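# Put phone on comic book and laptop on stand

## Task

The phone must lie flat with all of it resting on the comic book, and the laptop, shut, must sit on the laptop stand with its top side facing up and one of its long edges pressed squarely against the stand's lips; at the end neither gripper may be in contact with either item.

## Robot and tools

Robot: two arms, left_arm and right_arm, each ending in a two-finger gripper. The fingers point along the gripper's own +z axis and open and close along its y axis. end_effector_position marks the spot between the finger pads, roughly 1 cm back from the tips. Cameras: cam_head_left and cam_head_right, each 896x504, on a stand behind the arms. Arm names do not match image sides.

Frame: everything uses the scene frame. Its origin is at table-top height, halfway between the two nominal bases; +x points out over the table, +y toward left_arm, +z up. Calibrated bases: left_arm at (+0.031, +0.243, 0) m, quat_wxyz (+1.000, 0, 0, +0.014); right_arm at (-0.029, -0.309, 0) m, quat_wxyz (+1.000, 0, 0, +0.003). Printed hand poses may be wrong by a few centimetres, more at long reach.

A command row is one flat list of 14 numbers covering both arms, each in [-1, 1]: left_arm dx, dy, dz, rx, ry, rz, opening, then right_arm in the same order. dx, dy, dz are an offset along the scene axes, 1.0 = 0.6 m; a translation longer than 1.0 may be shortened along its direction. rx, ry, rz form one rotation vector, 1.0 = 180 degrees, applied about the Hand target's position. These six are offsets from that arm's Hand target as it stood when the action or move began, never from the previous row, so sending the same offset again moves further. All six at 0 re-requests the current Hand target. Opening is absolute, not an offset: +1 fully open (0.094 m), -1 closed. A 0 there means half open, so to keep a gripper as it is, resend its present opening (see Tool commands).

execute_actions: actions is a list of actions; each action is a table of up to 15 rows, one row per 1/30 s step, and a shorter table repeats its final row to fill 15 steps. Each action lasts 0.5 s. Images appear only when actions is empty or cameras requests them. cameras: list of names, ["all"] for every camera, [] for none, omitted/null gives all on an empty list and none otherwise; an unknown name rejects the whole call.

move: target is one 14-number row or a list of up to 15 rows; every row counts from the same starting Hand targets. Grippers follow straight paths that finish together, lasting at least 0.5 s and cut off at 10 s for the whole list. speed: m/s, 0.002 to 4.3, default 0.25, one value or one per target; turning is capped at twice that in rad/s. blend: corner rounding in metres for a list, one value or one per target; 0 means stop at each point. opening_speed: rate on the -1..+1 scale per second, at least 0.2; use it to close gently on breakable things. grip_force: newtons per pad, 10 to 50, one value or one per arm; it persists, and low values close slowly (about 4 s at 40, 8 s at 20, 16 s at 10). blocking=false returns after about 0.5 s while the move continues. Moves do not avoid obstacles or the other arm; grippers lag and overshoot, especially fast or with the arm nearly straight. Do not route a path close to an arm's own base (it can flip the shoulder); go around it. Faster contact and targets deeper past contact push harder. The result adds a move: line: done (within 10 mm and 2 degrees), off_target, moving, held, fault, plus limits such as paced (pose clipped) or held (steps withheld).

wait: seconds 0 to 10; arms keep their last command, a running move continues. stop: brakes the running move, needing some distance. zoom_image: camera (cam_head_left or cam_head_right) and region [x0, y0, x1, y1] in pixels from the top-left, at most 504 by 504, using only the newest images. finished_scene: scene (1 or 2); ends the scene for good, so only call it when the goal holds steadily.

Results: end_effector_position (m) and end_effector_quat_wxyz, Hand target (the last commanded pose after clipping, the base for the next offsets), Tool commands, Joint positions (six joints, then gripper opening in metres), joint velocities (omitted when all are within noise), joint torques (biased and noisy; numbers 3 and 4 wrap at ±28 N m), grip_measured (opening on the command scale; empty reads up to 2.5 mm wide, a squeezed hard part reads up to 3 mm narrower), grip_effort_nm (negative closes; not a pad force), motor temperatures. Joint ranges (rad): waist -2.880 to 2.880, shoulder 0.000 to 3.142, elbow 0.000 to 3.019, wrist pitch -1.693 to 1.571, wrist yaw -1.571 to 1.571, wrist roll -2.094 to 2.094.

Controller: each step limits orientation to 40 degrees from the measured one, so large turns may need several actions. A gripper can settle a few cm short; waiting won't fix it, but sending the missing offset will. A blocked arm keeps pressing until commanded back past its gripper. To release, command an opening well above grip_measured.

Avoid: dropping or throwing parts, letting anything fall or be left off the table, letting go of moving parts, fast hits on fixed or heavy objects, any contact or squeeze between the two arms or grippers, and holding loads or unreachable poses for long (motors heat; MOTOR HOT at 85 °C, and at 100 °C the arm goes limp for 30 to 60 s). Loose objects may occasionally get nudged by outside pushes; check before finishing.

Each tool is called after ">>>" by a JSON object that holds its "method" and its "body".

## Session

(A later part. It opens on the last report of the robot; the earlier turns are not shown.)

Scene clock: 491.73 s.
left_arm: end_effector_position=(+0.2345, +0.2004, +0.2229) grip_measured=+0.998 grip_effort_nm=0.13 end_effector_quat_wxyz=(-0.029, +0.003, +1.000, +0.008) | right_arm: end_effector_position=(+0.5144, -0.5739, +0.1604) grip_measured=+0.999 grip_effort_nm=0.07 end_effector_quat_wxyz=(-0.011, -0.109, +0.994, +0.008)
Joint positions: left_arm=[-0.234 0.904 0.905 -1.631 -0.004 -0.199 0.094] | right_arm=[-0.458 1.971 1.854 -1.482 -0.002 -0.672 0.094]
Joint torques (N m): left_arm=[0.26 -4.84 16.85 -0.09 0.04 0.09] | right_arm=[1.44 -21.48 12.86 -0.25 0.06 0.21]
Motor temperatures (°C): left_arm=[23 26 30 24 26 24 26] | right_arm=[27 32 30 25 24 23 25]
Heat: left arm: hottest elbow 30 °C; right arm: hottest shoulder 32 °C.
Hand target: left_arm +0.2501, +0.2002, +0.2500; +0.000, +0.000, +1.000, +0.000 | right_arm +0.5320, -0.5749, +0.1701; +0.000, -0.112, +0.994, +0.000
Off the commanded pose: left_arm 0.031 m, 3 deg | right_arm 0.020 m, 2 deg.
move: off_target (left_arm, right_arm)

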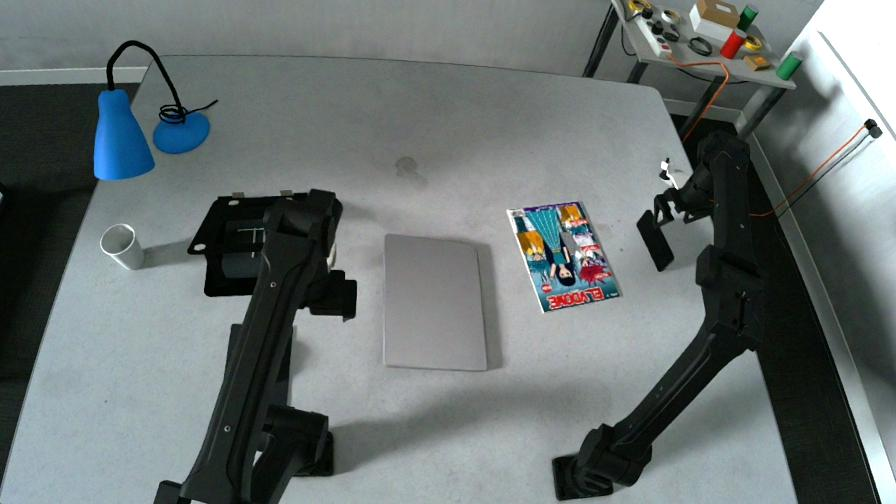

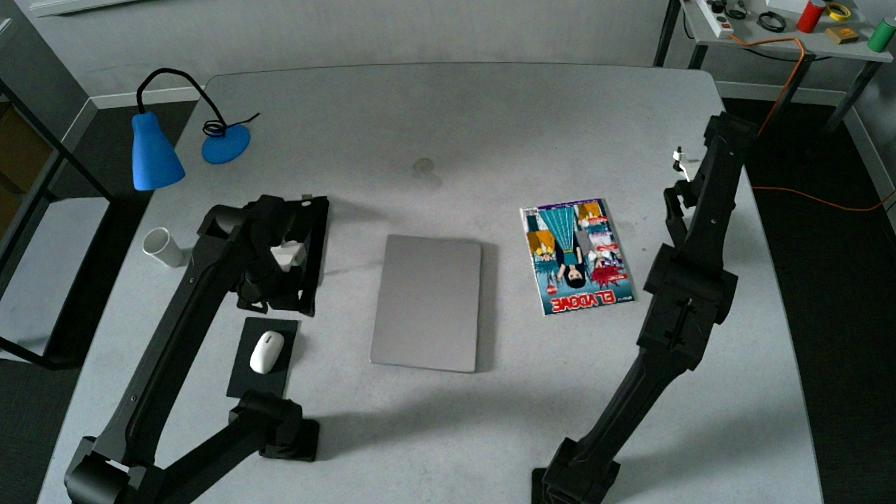

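>>> {"method": "move", "body": {"target": [0, 0, 0, 0, 0, 0, 1.0, 0.0177, -0.0135, -0.1918, 0, 0, 0, 1.0], "speed": 0.15, "cameras": ["all"]}}

>>> {"method": "zoom_image", "body": {"camera": "cam_head_left", "region": [600, 170, 730, 290]}}

>>> {"method": "zoom_image", "body": {"camera": "cam_head_right", "region": [620, 170, 750, 290]}}

Scene clock: 502.63 s.
left_arm: end_effector_position=(+0.2345, +0.2004, +0.2229) grip_measured=+0.998 grip_effort_nm=0.13 end_effector_quat_wxyz=(-0.029, +0.004, +1.000, +0.008) | right_arm: end_effector_position=(+0.5402, -0.5866, +0.0684) grip_measured=+0.999 grip_effort_nm=0.07 end_effector_quat_wxyz=(+0.005, -0.109, +0.994, -0.002)
Joint positions: left_arm=[-0.234 0.904 0.905 -1.631 -0.004 -0.198 0.094] | right_arm=[-0.458 2.078 1.78 -1.261 -0.002 -0.672 0.094]
Joint torques (N m): left_arm=[-0.44 -4.84 16.81 -0.08 0.18 0.1] | right_arm=[1.14 -22.71 7.6 0.46 0.06 0.17]
Heat: left arm: hottest elbow 32 °C; right arm: hottest shoulder 33 °C.
Hand target: left_arm +0.2501, +0.2002, +0.2500; +0.000, +0.000, +1.000, +0.000 | right_arm +0.5427, -0.5831, +0.0550; +0.000, -0.112, +0.994, +0.000
Off the commanded pose: left_arm 0.031 m, 3 deg | right_arm 0.014 m, 1 deg.
move: off_target (left_arm, right_arm)

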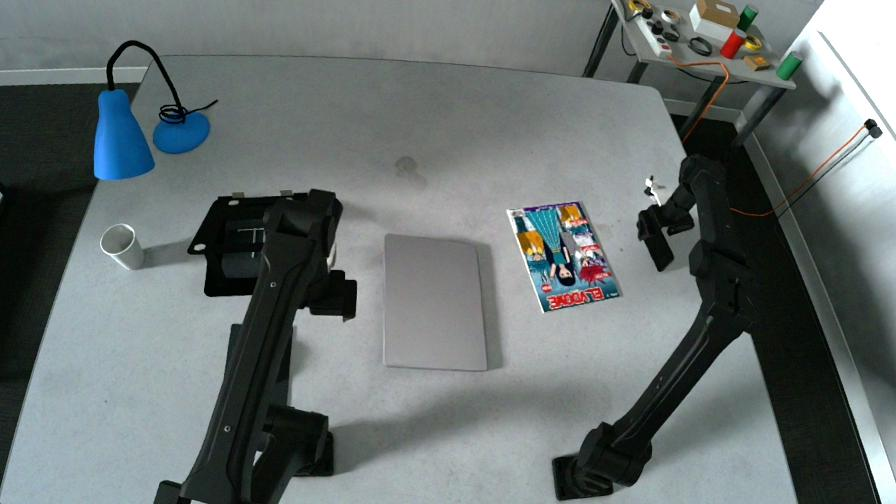

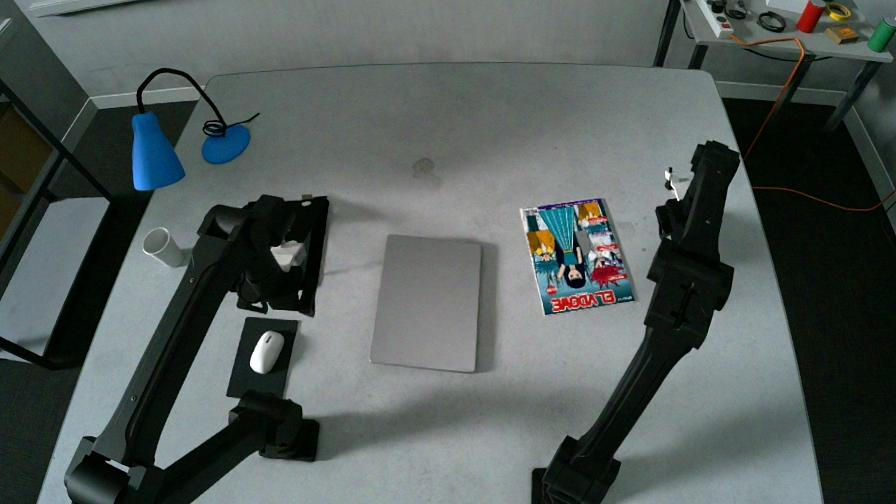

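Scaled by 3.877.

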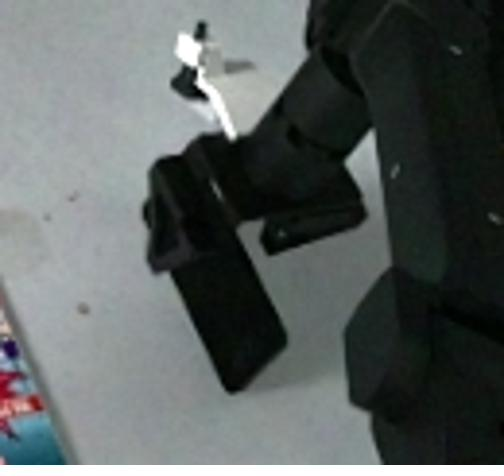

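Scaled by 3.877.

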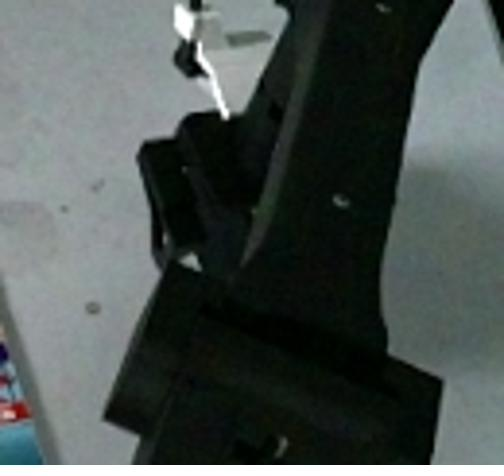

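>>> {"method": "move", "body": {"target": [[0, 0, 0, 0, 0, 0, 1.0, 0, 0, -0.0217, 0, 0, 0, 1.0], [0, 0, 0, 0, 0, 0, 1.0, 0, 0, -0.0217, 0, 0, 0, -0.3]], "speed": 0.1, "cameras": ["all"]}}

>>> {"method": "zoom_image", "body": {"camera": "cam_head_left", "region": [600, 170, 730, 290]}}

Scene clock: 517.43 s.
left_arm: end_effector_position=(+0.2345, +0.2004, +0.2229) grip_measured=+0.998 grip_effort_nm=0.13 end_effector_quat_wxyz=(-0.029, +0.004, +1.000, +0.008) | right_arm: end_effector_position=(+0.5439, -0.5884, +0.0661) grip_measured=-0.298 grip_effort_nm=-0.08 end_effector_quat_wxyz=(+0.014, -0.109, +0.994, -0.008)
Joint positions: left_arm=[-0.234 0.904 0.905 -1.631 -0.004 -0.198 0.094] | right_arm=[-0.458 2.078 1.773 -1.235 -0.002 -0.672 0.033]
Joint torques (N m): left_arm=[-0.97 -4.95 16.99 -0.02 0.07 0.06] | right_arm=[1.03 -22.18 7.04 0.55 0.05 0.17]
Motor temperatures (°C): left_arm=[23 26 35 24 26 24 26] | right_arm=[27 35 33 25 24 23 25]
Heat: left arm: hottest elbow 35 °C; right arm: hottest shoulder 35 °C.
Hand target: left_arm +0.2501, +0.2002, +0.2500; +0.000, +0.000, +1.000, +0.000 | right_arm +0.5427, -0.5831, +0.0421; +0.000, -0.112, +0.994, +0.000
Off the commanded pose: left_arm 0.031 m, 3 deg | right_arm 0.025 m, 2 deg.
move: off_target (left_arm, right_arm); target 2's new opening was sent with right_arm's hand 0.025 m and 2 deg from that target

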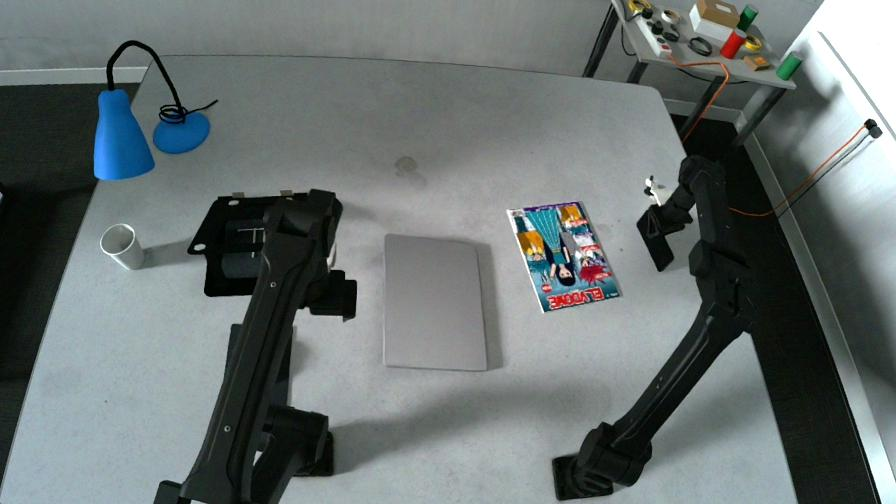

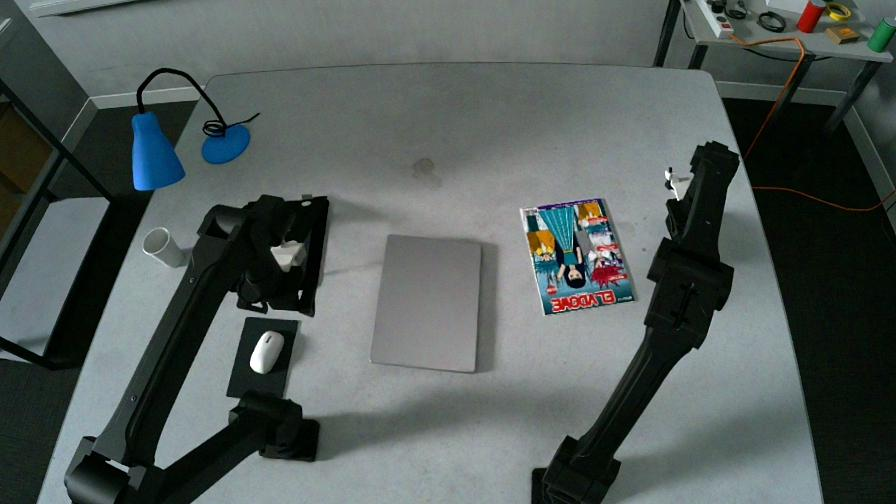

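Scaled by 3.877.

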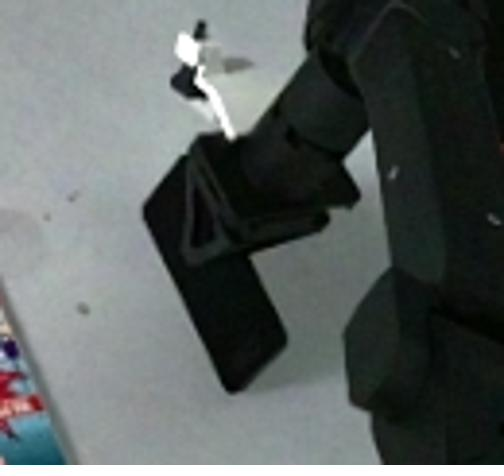

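>>> {"method": "move", "body": {"target": [[0, 0, 0, 0, 0, 0, 1.0, 0, 0, -0.025, 0, 0, 0, -0.3], [0, 0, 0, 0, 0, 0, 1.0, 0, 0, -0.025, 0, 0, 0, -1.0]], "speed": 0.1, "grip_force": [50, 30], "cameras": []}}

Scene clock: 525.07 s.
left_arm: end_effector_position=(+0.2345, +0.2004, +0.2229) grip_measured=+0.998 grip_effort_nm=0.13 end_effector_quat_wxyz=(-0.029, +0.004, +1.000, +0.008) | right_arm: end_effector_position=(+0.5446, -0.5892, +0.0508) grip_measured=-0.826 grip_effort_nm=-0.63 end_effector_quat_wxyz=(+0.014, -0.109, +0.994, -0.009)
Joint positions: left_arm=[-0.234 0.904 0.905 -1.631 -0.004 -0.198 0.094] | right_arm=[-0.458 2.092 1.755 -1.2 0.001 -0.672 0.008]
Joint torques (N m): left_arm=[0.03 -4.19 17.1 -0.35 0.07 0.15] | right_arm=[1.08 -22.01 6.99 0.49 -0.03 0.17]
Heat: left arm: hottest elbow 36 °C; right arm: hottest shoulder 35 °C.
Hand target: left_arm +0.2501, +0.2002, +0.2500; +0.000, +0.000, +1.000, +0.000 | right_arm +0.5426, -0.5830, +0.0269; +0.000, -0.112, +0.994, +0.000
Off the commanded pose: left_arm 0.031 m, 3 deg | right_arm 0.025 m, 2 deg.
grip_force (N): 50, 30
move: off_target (left_arm, right_arm); target 2's new opening was sent with right_arm's hand 0.024 m and 2 deg from that target
No camera images: "cameras" was empty.

>>> {"method": "move", "body": {"target": [[0, 0, 0, 0, 0, 0, 1.0, 0, 0, 0.2167, 0, 0, 0, -1.0], [0, 0, 0, 0, 0, 0, 1.0, -0.0427, 0.3867, 0.2333, 0, 0, 0, -1.0], [0, 0, 0, 0, 0, 0, 1.0, -0.0427, 0.3867, 0.13, -0.368, -0.085, 0, -1.0]], "speed": [0.2, 0.3, 0.25], "blend": [0.04, 0.04, 0], "cameras": ["all"]}}

>>> {"method": "zoom_image", "body": {"camera": "cam_head_left", "region": [490, 170, 650, 330]}}

>>> {"method": "zoom_image", "body": {"camera": "cam_head_right", "region": [490, 170, 650, 330]}}

Scene clock: 571.07 s.
left_arm: end_effector_position=(+0.2345, +0.2004, +0.2229) grip_measured=+0.998 grip_effort_nm=0.13 end_effector_quat_wxyz=(-0.029, +0.004, +1.000, +0.008) | right_arm: end_effector_position=(+0.5165, -0.3563, +0.1107) grip_measured=-0.827 grip_effort_nm=-0.67 end_effector_quat_wxyz=(+0.061, -0.089, +0.827, -0.552)
Joint positions: left_arm=[-0.234 0.904 0.905 -1.631 -0.004 -0.198 0.094] | right_arm=[0.208 1.894 1.292 -0.955 1.177 -0.011 0.008]
Joint torques (N m): left_arm=[-0.5 -4.07 17.05 -0.12 0.07 0.1] | right_arm=[1.2 -18.49 6.63 0.47 0.92 0.27]
Motor temperatures (°C): left_arm=[23 26 41 24 26 23 26] | right_arm=[26 37 34 25 24 23 25]
Heat: left arm: hottest elbow 41 °C; right arm: hottest shoulder 37 °C.
Hand target: left_arm +0.2501, +0.2002, +0.2500; +0.000, +0.000, +1.000, +0.000 | right_arm +0.5171, -0.3511, +0.1048; +0.064, -0.093, +0.824, -0.555
Off the commanded pose: left_arm 0.031 m, 3 deg | right_arm 0.008 m, 1 deg.
grip_force (N): 50, 30
move: off_target (left_arm)

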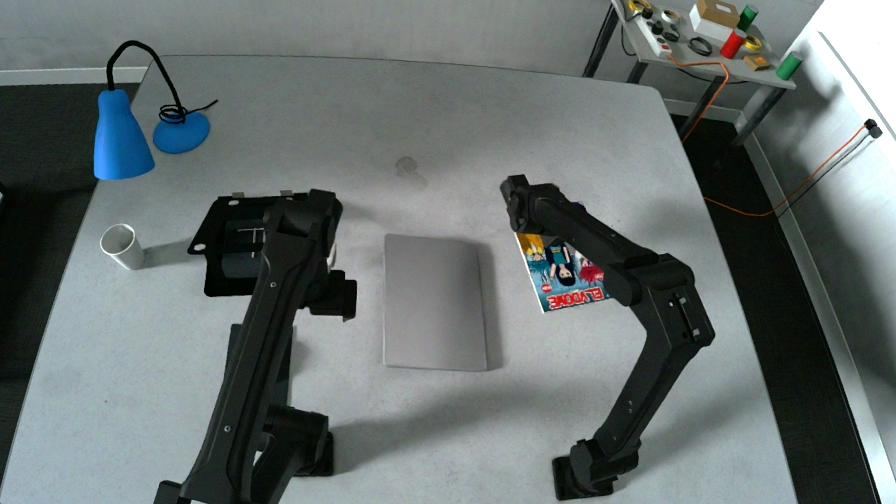

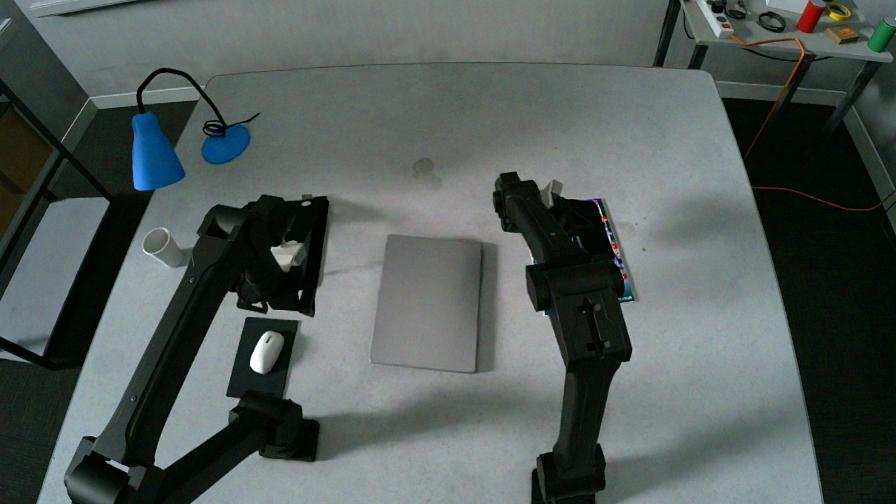

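Scaled by 3.150.

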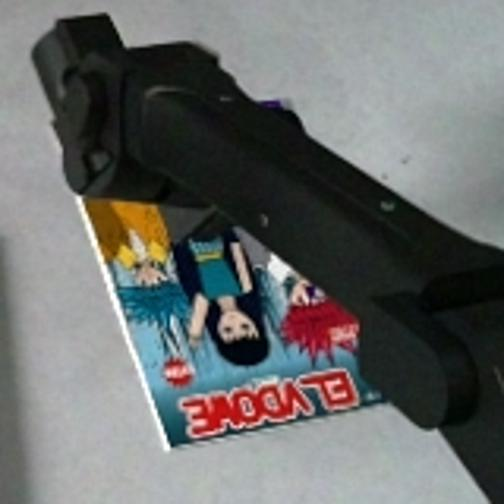

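Scaled by 3.150.

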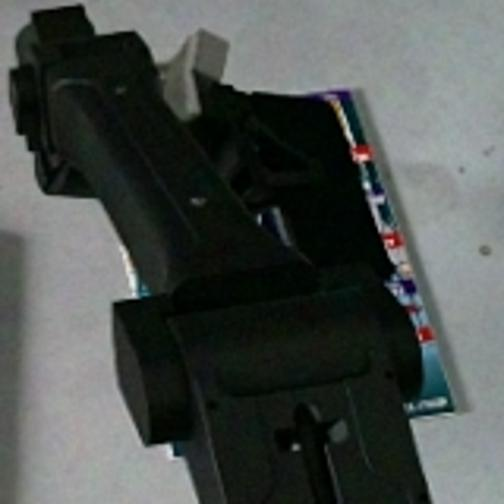

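>>> {"method": "move", "body": {"target": [0, 0, 0, 0, 0, 0, 1.0, 0, 0, -0.1, 0, 0, 0, -1.0], "speed": 0.12, "cameras": []}}

Scene clock: 576.03 s.
left_arm: end_effector_position=(+0.2345, +0.2004, +0.2229) grip_measured=+0.998 grip_effort_nm=0.13 end_effector_quat_wxyz=(-0.029, +0.004, +1.000, +0.008) | right_arm: end_effector_position=(+0.5164, -0.3564, +0.0475) grip_measured=-0.827 grip_effort_nm=-0.67 end_effector_quat_wxyz=(+0.059, -0.089, +0.827, -0.552)
Joint positions: left_arm=[-0.234 0.904 0.905 -1.631 -0.004 -0.198 0.094] | right_arm=[0.208 2 1.257 -0.824 1.177 -0.005 0.008]
Joint torques (N m): left_arm=[0.44 -4.54 16.91 -0.18 0.09 0.01] | right_arm=[1.32 -20.19 5.87 0.51 0.89 0.23]
Heat: left arm: hottest elbow 41 °C; right arm: hottest shoulder 37 °C.
Hand target: left_arm +0.2501, +0.2002, +0.2500; +0.000, +0.000, +1.000, +0.000 | right_arm +0.5172, -0.3511, +0.0449; +0.064, -0.093, +0.824, -0.555
Off the commanded pose: left_arm 0.031 m, 3 deg | right_arm 0.006 m, 1 deg.
grip_force (N): 50, 30
move: off_target (left_arm)
No camera images: "cameras" was empty.

>>> {"method": "move", "body": {"target": [0, 0, 0, 0, 0, 0, 1.0, 0, 0, -0.0233, 0, 0, 0, -1.0], "speed": 0.06, "cameras": ["all"]}}

>>> {"method": "zoom_image", "body": {"camera": "cam_head_right", "region": [540, 180, 650, 310]}}

>>> {"method": "zoom_image", "body": {"camera": "cam_head_left", "region": [500, 190, 640, 330]}}

Scene clock: 579.37 s.
left_arm: end_effector_position=(+0.2345, +0.2004, +0.2229) grip_measured=+0.998 grip_effort_nm=0.13 end_effector_quat_wxyz=(-0.029, +0.004, +1.000, +0.008) | right_arm: end_effector_position=(+0.5192, -0.3558, +0.0399) grip_measured=-0.827 grip_effort_nm=-0.67 end_effector_quat_wxyz=(+0.065, -0.085, +0.827, -0.551)
Joint positions: left_arm=[-0.234 0.904 0.905 -1.631 -0.004 -0.198 0.094] | right_arm=[0.208 2.015 1.257 -0.794 1.177 -0.005 0.008]
Joint torques (N m): left_arm=[-0.5 -4.54 16.85 -0.08 0.11 0.11] | right_arm=[1.32 -19.49 5.37 0.58 0.89 0.23]
Heat: left arm: hottest elbow 41 °C; right arm: hottest shoulder 37 °C.
Hand target: left_arm +0.2501, +0.2002, +0.2500; +0.000, +0.000, +1.000, +0.000 | right_arm +0.5172, -0.3511, +0.0310; +0.064, -0.093, +0.824, -0.555
Off the commanded pose: left_arm 0.031 m, 3 deg | right_arm 0.010 m, 1 deg.
grip_force (N): 50, 30
move: off_target (left_arm)

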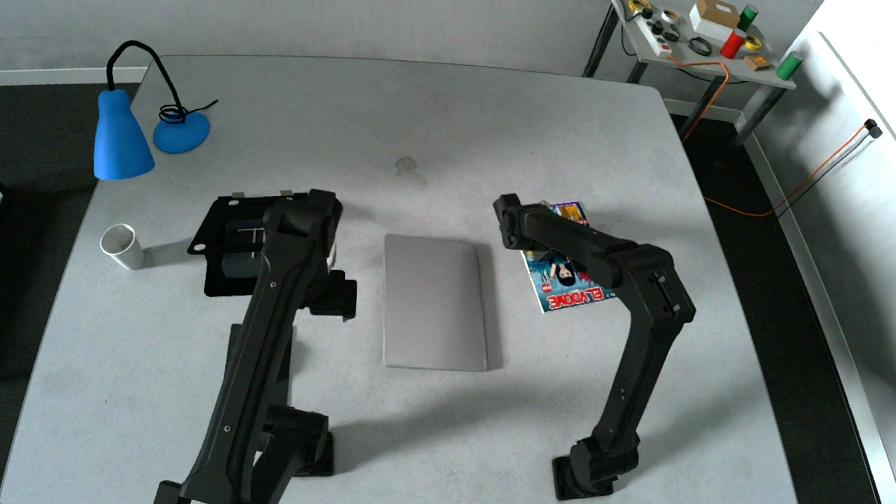

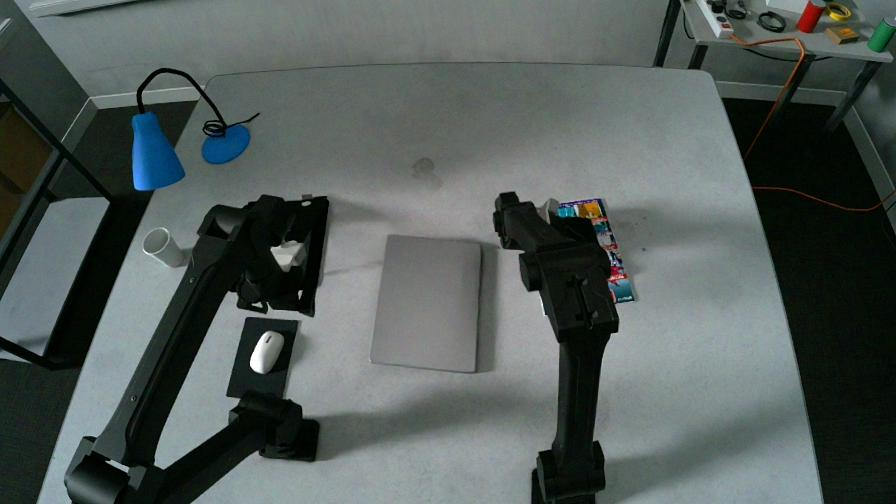

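Scaled by 3.877.

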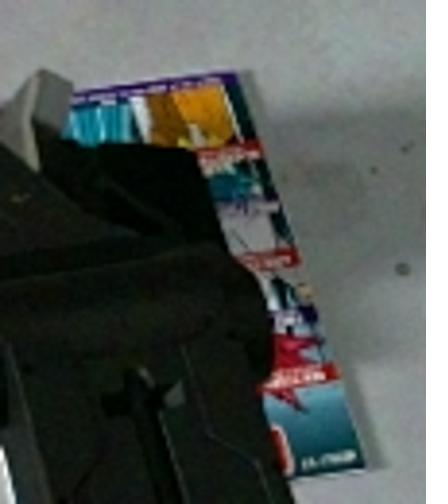

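Scaled by 3.600.

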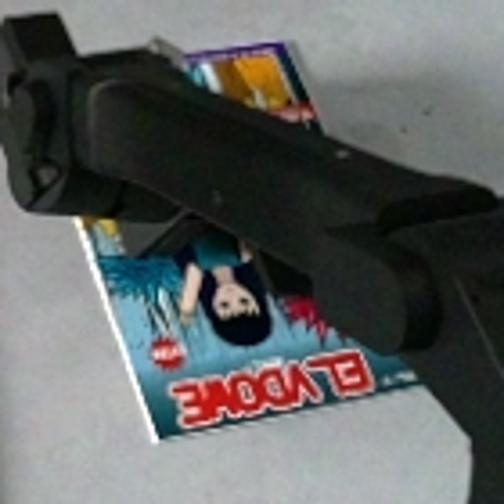

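>>> {"method": "move", "body": {"target": [0, 0, 0, 0, 0, 0, 1.0, 0, 0, -0.02, 0, 0, 0, -1.0], "speed": 0.05, "cameras": []}}

Scene clock: 582.77 s.
left_arm: end_effector_position=(+0.2345, +0.2004, +0.2229) grip_measured=+0.998 grip_effort_nm=0.13 end_effector_quat_wxyz=(-0.029, +0.004, +1.000, +0.008) | right_arm: end_effector_position=(+0.5206, -0.3555, +0.0286) grip_measured=-0.827 grip_effort_nm=-0.67 end_effector_quat_wxyz=(+0.066, -0.084, +0.827, -0.551)
Joint positions: left_arm=[-0.234 0.904 0.905 -1.631 -0.004 -0.198 0.094] | right_arm=[0.208 2.038 1.257 -0.769 1.177 -0.005 0.008]
Joint torques (N m): left_arm=[-0.97 -4.95 17.01 -0.2 0.11 0.13] | right_arm=[1.2 -19.25 5.39 0.47 0.89 0.23]
Heat: left arm: hottest elbow 41 °C; right arm: hottest shoulder 37 °C.
Hand target: left_arm +0.2501, +0.2002, +0.2500; +0.000, +0.000, +1.000, +0.000 | right_arm +0.5171, -0.3511, +0.0189; +0.064, -0.093, +0.824, -0.555
Off the commanded pose: left_arm 0.031 m, 3 deg | right_arm 0.011 m, 1 deg.
grip_force (N): 50, 30
move: off_target (left_arm, right_arm)
No camera images: "cameras" was empty.

>>> {"method": "move", "body": {"target": [0, 0, 0, 0, 0, 0, 1.0, 0, 0, -0.0133, 0, 0, 0, -1.0], "speed": 0.05, "cameras": ["all"]}}

>>> {"method": "zoom_image", "body": {"camera": "cam_head_right", "region": [540, 180, 650, 310]}}

>>> {"method": "zoom_image", "body": {"camera": "cam_head_left", "region": [500, 190, 640, 330]}}

Scene clock: 587.13 s.
left_arm: end_effector_position=(+0.2345, +0.2004, +0.2229) grip_measured=+0.998 grip_effort_nm=0.13 end_effector_quat_wxyz=(-0.029, +0.004, +1.000, +0.008) | right_arm: end_effector_position=(+0.5218, -0.3556, +0.0267) grip_measured=-0.827 grip_effort_nm=-0.67 end_effector_quat_wxyz=(+0.070, -0.082, +0.826, -0.553)
Joint positions: left_arm=[-0.234 0.904 0.905 -1.631 -0.004 -0.198 0.094] | right_arm=[0.208 2.043 1.257 -0.757 1.182 -0.005 0.008]
Joint torques (N m): left_arm=[-0.91 -3.9 16.77 -0.34 0.1 0.03] | right_arm=[1.38 -18.96 5 0.49 0.75 0.23]
Heat: left arm: hottest elbow 42 °C; right arm: hottest shoulder 36 °C.
Hand target: left_arm +0.2501, +0.2002, +0.2500; +0.000, +0.000, +1.000, +0.000 | right_arm +0.5171, -0.3511, +0.0109; +0.064, -0.093, +0.824, -0.555
Off the commanded pose: left_arm 0.031 m, 3 deg | right_arm 0.017 m, 1 deg.
grip_force (N): 50, 30
move: off_target (left_arm, right_arm)

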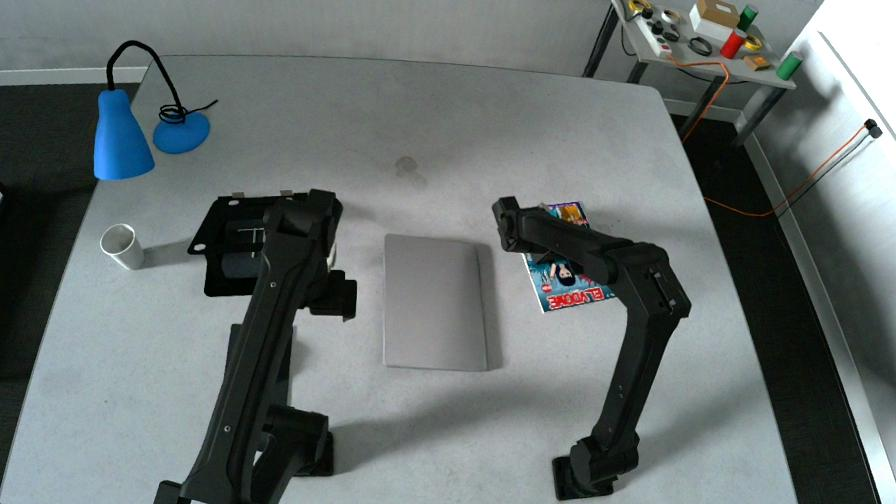

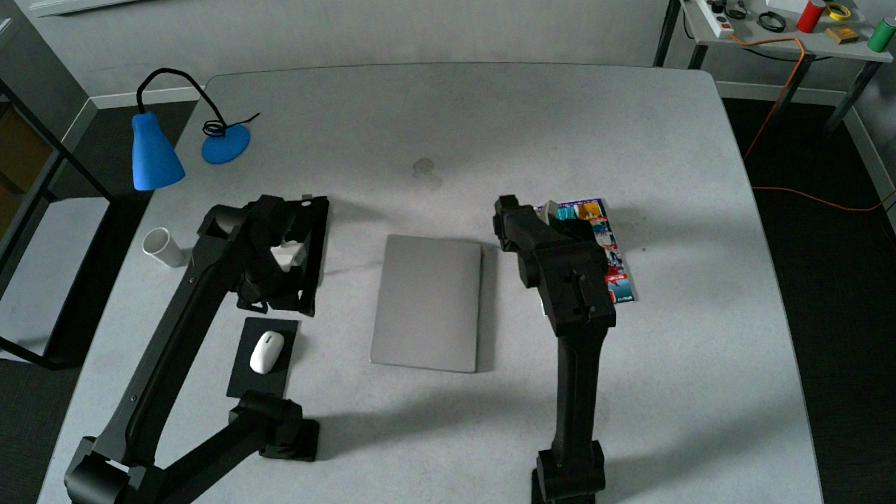

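Scaled by 3.877.

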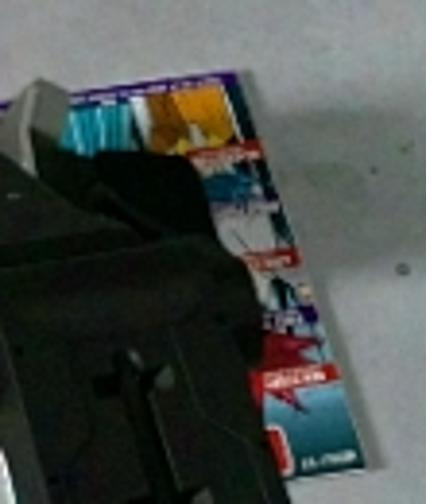

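Scaled by 3.600.

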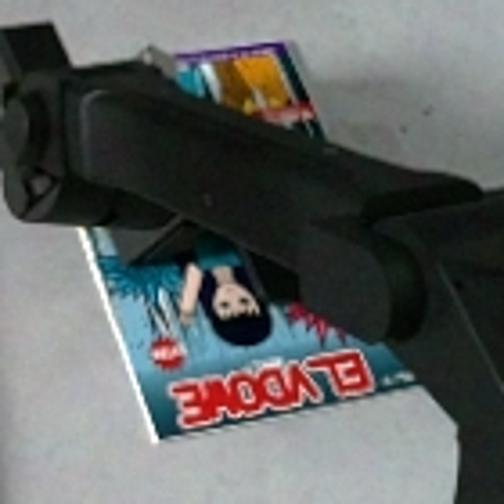

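>>> {"method": "move", "body": {"target": [0, 0, 0, 0, 0, 0, 1.0, 0, 0, 0, 0, 0, 0, -0.62], "speed": 0.05, "opening_speed": 0.3, "cameras": ["all"]}}

>>> {"method": "zoom_image", "body": {"camera": "cam_head_right", "region": [540, 180, 650, 310]}}

>>> {"method": "zoom_image", "body": {"camera": "cam_head_left", "region": [500, 190, 640, 330]}}

Scene clock: 596.97 s.
left_arm: end_effector_position=(+0.2345, +0.2004, +0.2229) grip_measured=+0.998 grip_effort_nm=0.13 end_effector_quat_wxyz=(-0.029, +0.004, +1.000, +0.008) | right_arm: end_effector_position=(+0.5219, -0.3555, +0.0257) grip_measured=-0.622 grip_effort_nm=0.06 end_effector_quat_wxyz=(+0.070, -0.082, +0.826, -0.553)
Joint positions: left_arm=[-0.234 0.904 0.905 -1.631 -0.004 -0.198 0.094] | right_arm=[0.208 2.045 1.257 -0.754 1.183 -0.005 0.018]
Joint torques (N m): left_arm=[-0.15 -4.54 17.13 0.01 0.11 0.11] | right_arm=[1.38 -19.14 5 0.59 0.72 0.22]
Heat: left arm: hottest elbow 42 °C; right arm: hottest shoulder 36 °C.
Hand target: left_arm +0.2501, +0.2002, +0.2500; +0.000, +0.000, +1.000, +0.000 | right_arm +0.5171, -0.3511, +0.0111; +0.064, -0.093, +0.824, -0.555
Off the commanded pose: left_arm 0.031 m, 3 deg | right_arm 0.016 m, 1 deg.
grip_force (N): 50, 30
move: off_target (left_arm, right_arm)

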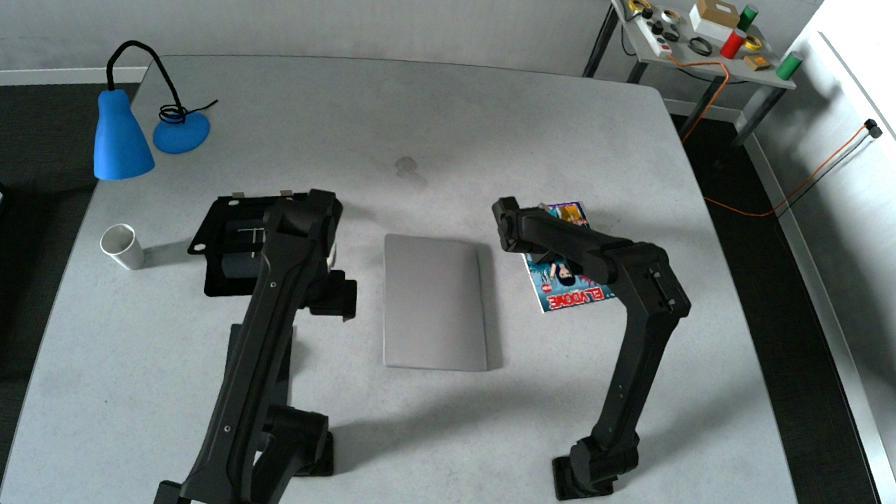

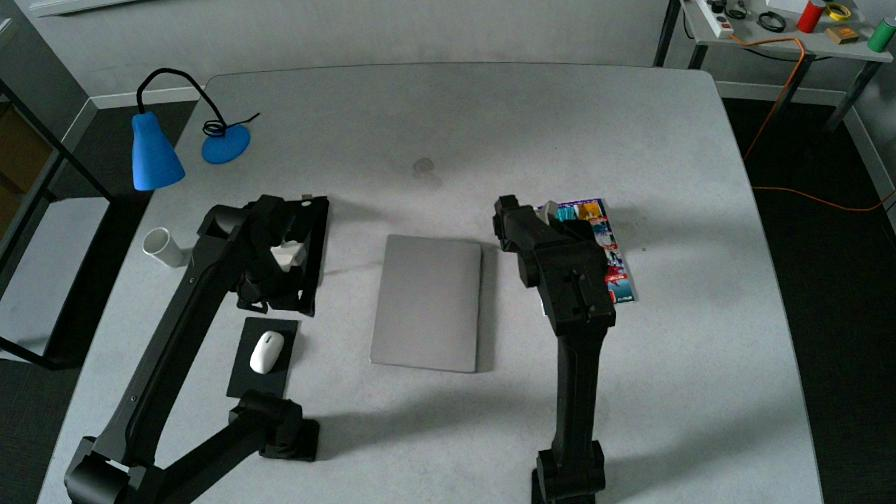

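Scaled by 3.877.

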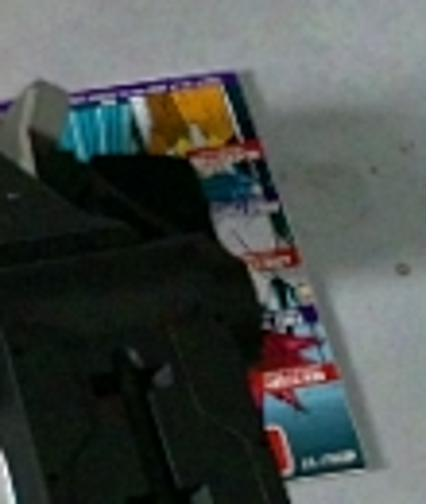

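Scaled by 3.600.

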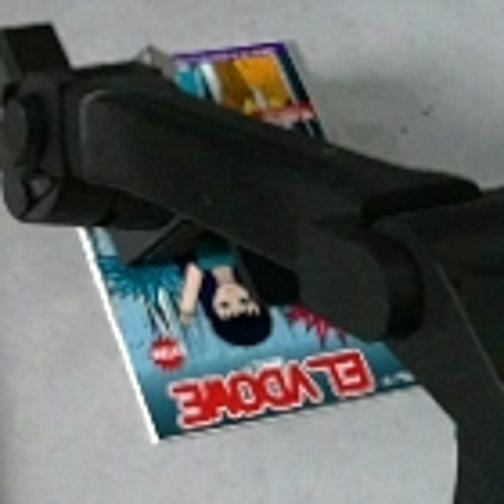

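>>> {"method": "move", "body": {"target": [0, 0, 0, 0, 0, 0, 1.0, -0.0113, 0.0487, -0.01, 0, 0, 0, -0.62], "speed": 0.06, "cameras": ["all"]}}

>>> {"method": "zoom_image", "body": {"camera": "cam_head_right", "region": [540, 180, 650, 310]}}

>>> {"method": "zoom_image", "body": {"camera": "cam_head_left", "region": [500, 190, 640, 330]}}

Scene clock: 602.23 s.
left_arm: end_effector_position=(+0.2345, +0.2004, +0.2229) grip_measured=+0.998 grip_effort_nm=0.13 end_effector_quat_wxyz=(-0.029, +0.004, +1.000, +0.008) | right_arm: end_effector_position=(+0.5071, -0.3310, +0.0243) grip_measured=-0.621 grip_effort_nm=0.06 end_effector_quat_wxyz=(+0.071, -0.083, +0.825, -0.555)
Joint positions: left_arm=[-0.234 0.904 0.905 -1.631 -0.004 -0.198 0.094] | right_arm=[0.261 2.05 1.257 -0.873 1.186 0.13 0.018]
Joint torques (N m): left_arm=[-0.03 -4.89 17.05 -0.2 0.09 0.08] | right_arm=[1.61 -16.85 7.27 -0.4 0.47 0.37]
Heat: left arm: hottest elbow 42 °C; right arm: hottest shoulder 36 °C.
Hand target: left_arm +0.2501, +0.2002, +0.2500; +0.000, +0.000, +1.000, +0.000 | right_arm +0.5103, -0.3220, +0.0050; +0.064, -0.093, +0.824, -0.555
Off the commanded pose: left_arm 0.031 m, 3 deg | right_arm 0.022 m, 1 deg.
grip_force (N): 50, 30
move: off_target (left_arm, right_arm)

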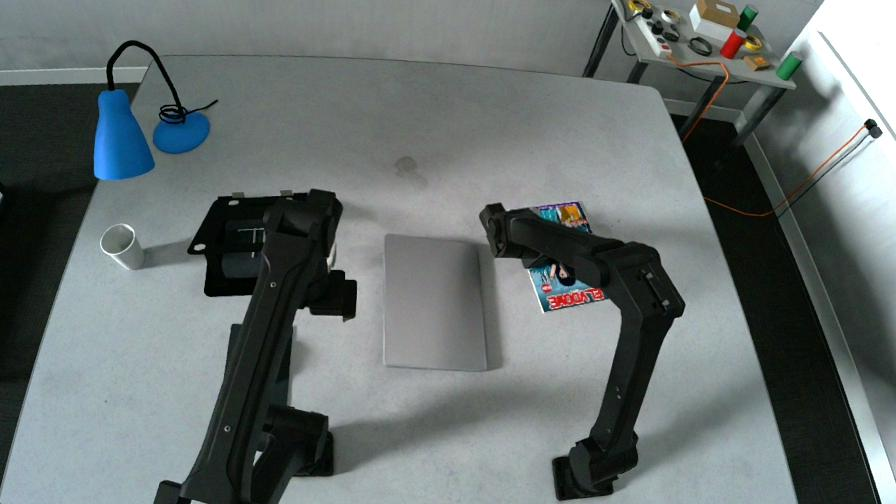

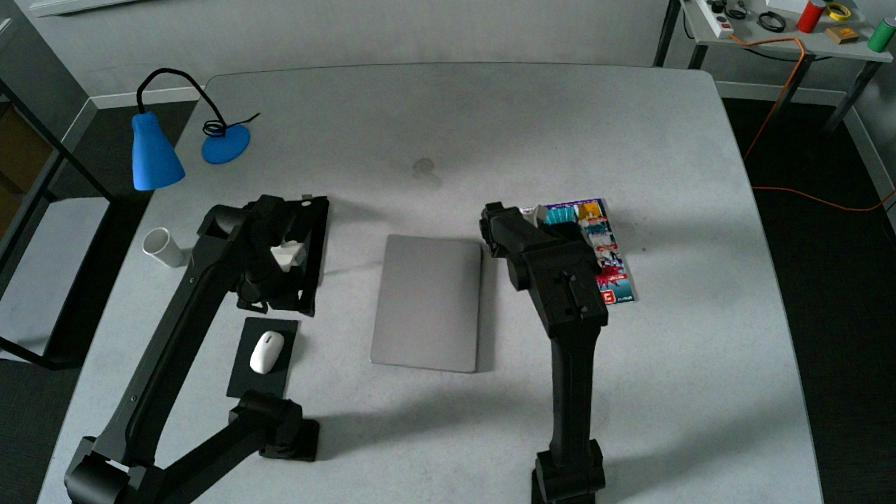

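Scaled by 3.877.

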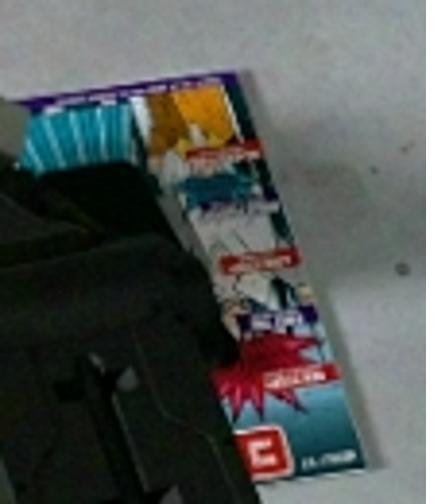

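Scaled by 3.600.

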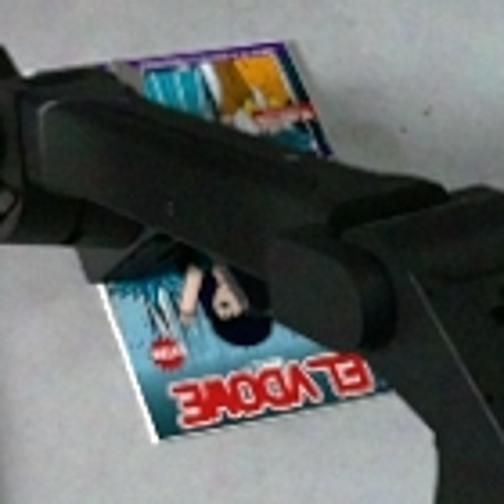

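>>> {"method": "move", "body": {"target": [[0, 0, 0, 0, 0, 0, 1.0, -0.005, -0.0083, 0.02, 0, 0, 0, -1.0], [0, 0, 0, 0, 0, 0, 1.0, -0.0088, -0.0083, 0.075, 0, 0, 0, -1.0], [0, 0, 0, 0, 0, 0, 1.0, 0.0128, -0.1083, 0.075, 0, 0, 0, -1.0], [0, 0, 0, 0, 0, 0, 1.0, 0.0128, -0.1083, 0.045, 0, 0, 0, -1.0]], "speed": [0.06, 0.1, 0.12, 0.08], "grip_force": [50, 30], "cameras": ["all"]}}

>>> {"method": "zoom_image", "body": {"camera": "cam_head_right", "region": [540, 180, 650, 310]}}

>>> {"method": "zoom_image", "body": {"camera": "cam_head_left", "region": [500, 190, 640, 330]}}

Scene clock: 684.03 s.
left_arm: end_effector_position=(+0.2345, +0.2004, +0.2229) grip_measured=+0.998 grip_effort_nm=0.13 end_effector_quat_wxyz=(-0.029, +0.004, +1.000, +0.008) | right_arm: end_effector_position=(+0.5192, -0.3855, +0.0316) grip_measured=-0.826 grip_effort_nm=-0.67 end_effector_quat_wxyz=(+0.063, -0.092, +0.826, -0.553)
Joint positions: left_arm=[-0.234 0.904 0.905 -1.631 -0.004 -0.198 0.094] | right_arm=[0.152 2.002 1.197 -0.604 1.175 -0.174 0.008]
Joint torques (N m): left_arm=[-0.56 -5.01 16.88 -0.28 0.06 0.11] | right_arm=[0.38 -20.72 5.37 0.81 0.77 0.13]
Heat: left arm: hottest elbow 44 °C; right arm: hottest shoulder 36 °C.
Hand target: left_arm +0.2501, +0.2002, +0.2500; +0.000, +0.000, +1.000, +0.000 | right_arm +0.5181, -0.3868, +0.0320; +0.064, -0.093, +0.824, -0.555
Off the commanded pose: left_arm 0.031 m, 3 deg | right_arm 0.002 m, 0 deg.
grip_force (N): 50, 30
move: off_target (left_arm)

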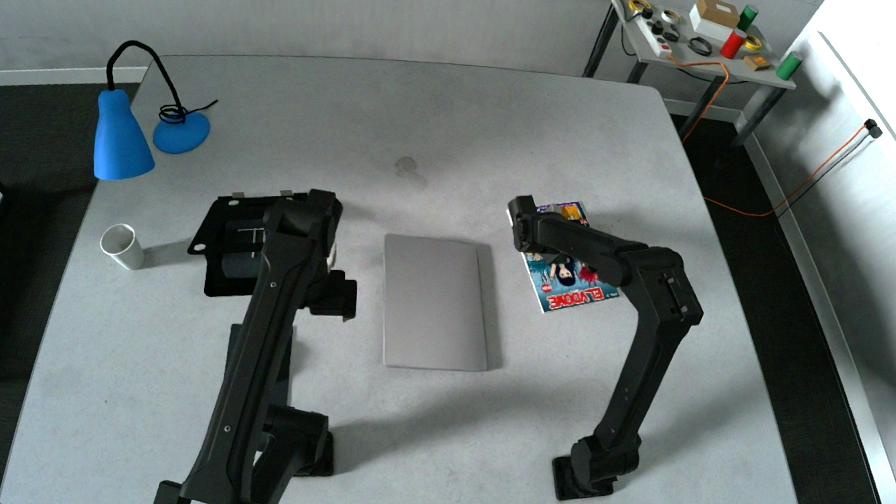

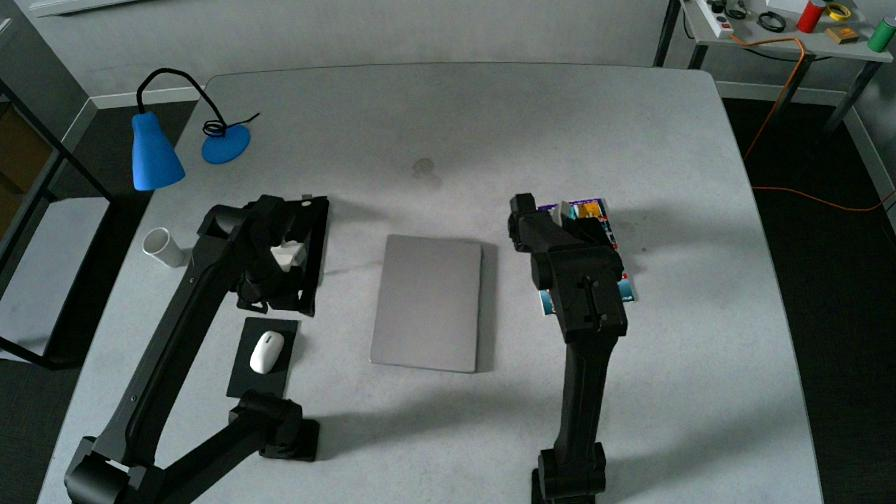

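Scaled by 3.877.

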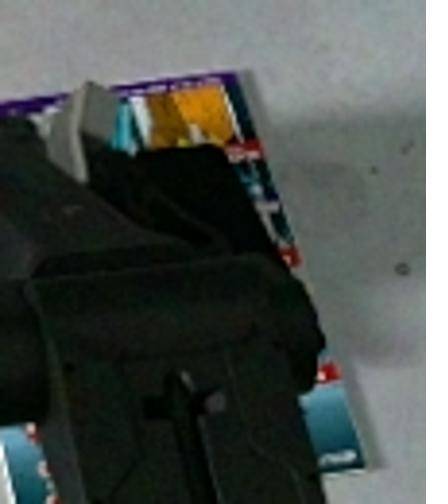

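Scaled by 3.600.

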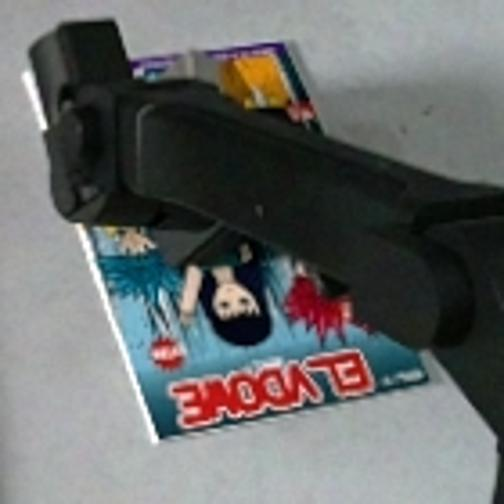

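>>> {"method": "move", "body": {"target": [[0, 0, 0, 0, 0, 0, 1.0, 0, 0, -0.03, 0, 0, 0, -1.0], [0, 0, 0, 0, 0, 0, 1.0, 0, 0, -0.03, 0, 0, 0, -0.62]], "speed": 0.06, "opening_speed": 0.4, "cameras": []}}

Scene clock: 692.33 s.
left_arm: end_effector_position=(+0.2345, +0.2004, +0.2229) grip_measured=+0.998 grip_effort_nm=0.13 end_effector_quat_wxyz=(-0.029, +0.004, +1.000, +0.008) | right_arm: end_effector_position=(+0.5235, -0.3850, +0.0279) grip_measured=-0.622 grip_effort_nm=0.06 end_effector_quat_wxyz=(+0.072, -0.088, +0.825, -0.554)
Joint positions: left_arm=[-0.234 0.904 0.905 -1.631 -0.004 -0.198 0.094] | right_arm=[0.152 2.012 1.197 -0.565 1.177 -0.184 0.018]
Joint torques (N m): left_arm=[-0.15 -4.13 17.16 -0.17 0.07 0.11] | right_arm=[0.38 -18.84 5 0.85 0.69 0.23]
Heat: left arm: hottest elbow 44 °C; right arm: hottest shoulder 36 °C.
Hand target: left_arm +0.2501, +0.2002, +0.2500; +0.000, +0.000, +1.000, +0.000 | right_arm +0.5181, -0.3868, +0.0140; +0.064, -0.093, +0.824, -0.555
Off the commanded pose: left_arm 0.031 m, 3 deg | right_arm 0.015 m, 1 deg.
grip_force (N): 50, 30
move: off_target (left_arm, right_arm); target 2's new opening was sent with right_arm's hand 0.018 m and 1 deg from that target
No camera images: "cameras" was empty.

>>> {"method": "move", "body": {"target": [0, 0, 0, 0, 0, 0, 1.0, 0, 0, -0.02, 0, 0, 0, -0.62], "speed": 0.05, "cameras": []}}

Scene clock: 700.13 s.
left_arm: end_effector_position=(+0.2345, +0.2004, +0.2229) grip_measured=+0.998 grip_effort_nm=0.13 end_effector_quat_wxyz=(-0.029, +0.004, +1.000, +0.008) | right_arm: end_effector_position=(+0.5256, -0.3848, +0.0259) grip_measured=-0.621 grip_effort_nm=0.06 end_effector_quat_wxyz=(+0.077, -0.085, +0.824, -0.554)
Joint positions: left_arm=[-0.234 0.904 0.905 -1.631 -0.004 -0.198 0.094] | right_arm=[0.152 2.017 1.197 -0.545 1.18 -0.185 0.018]
Joint torques (N m): left_arm=[-0.62 -4.84 16.99 0.08 0.08 0.07] | right_arm=[0.44 -17.49 4.78 1.11 0.59 0.26]
Heat: left arm: hottest elbow 44 °C; right arm: hottest shoulder 37 °C.
Hand target: left_arm +0.2501, +0.2002, +0.2500; +0.000, +0.000, +1.000, +0.000 | right_arm +0.5181, -0.3868, +0.0019; +0.064, -0.093, +0.824, -0.555
Off the commanded pose: left_arm 0.031 m, 3 deg | right_arm 0.025 m, 2 deg.
grip_force (N): 50, 30
move: off_target (left_arm, right_arm)
No camera images: "cameras" was empty.


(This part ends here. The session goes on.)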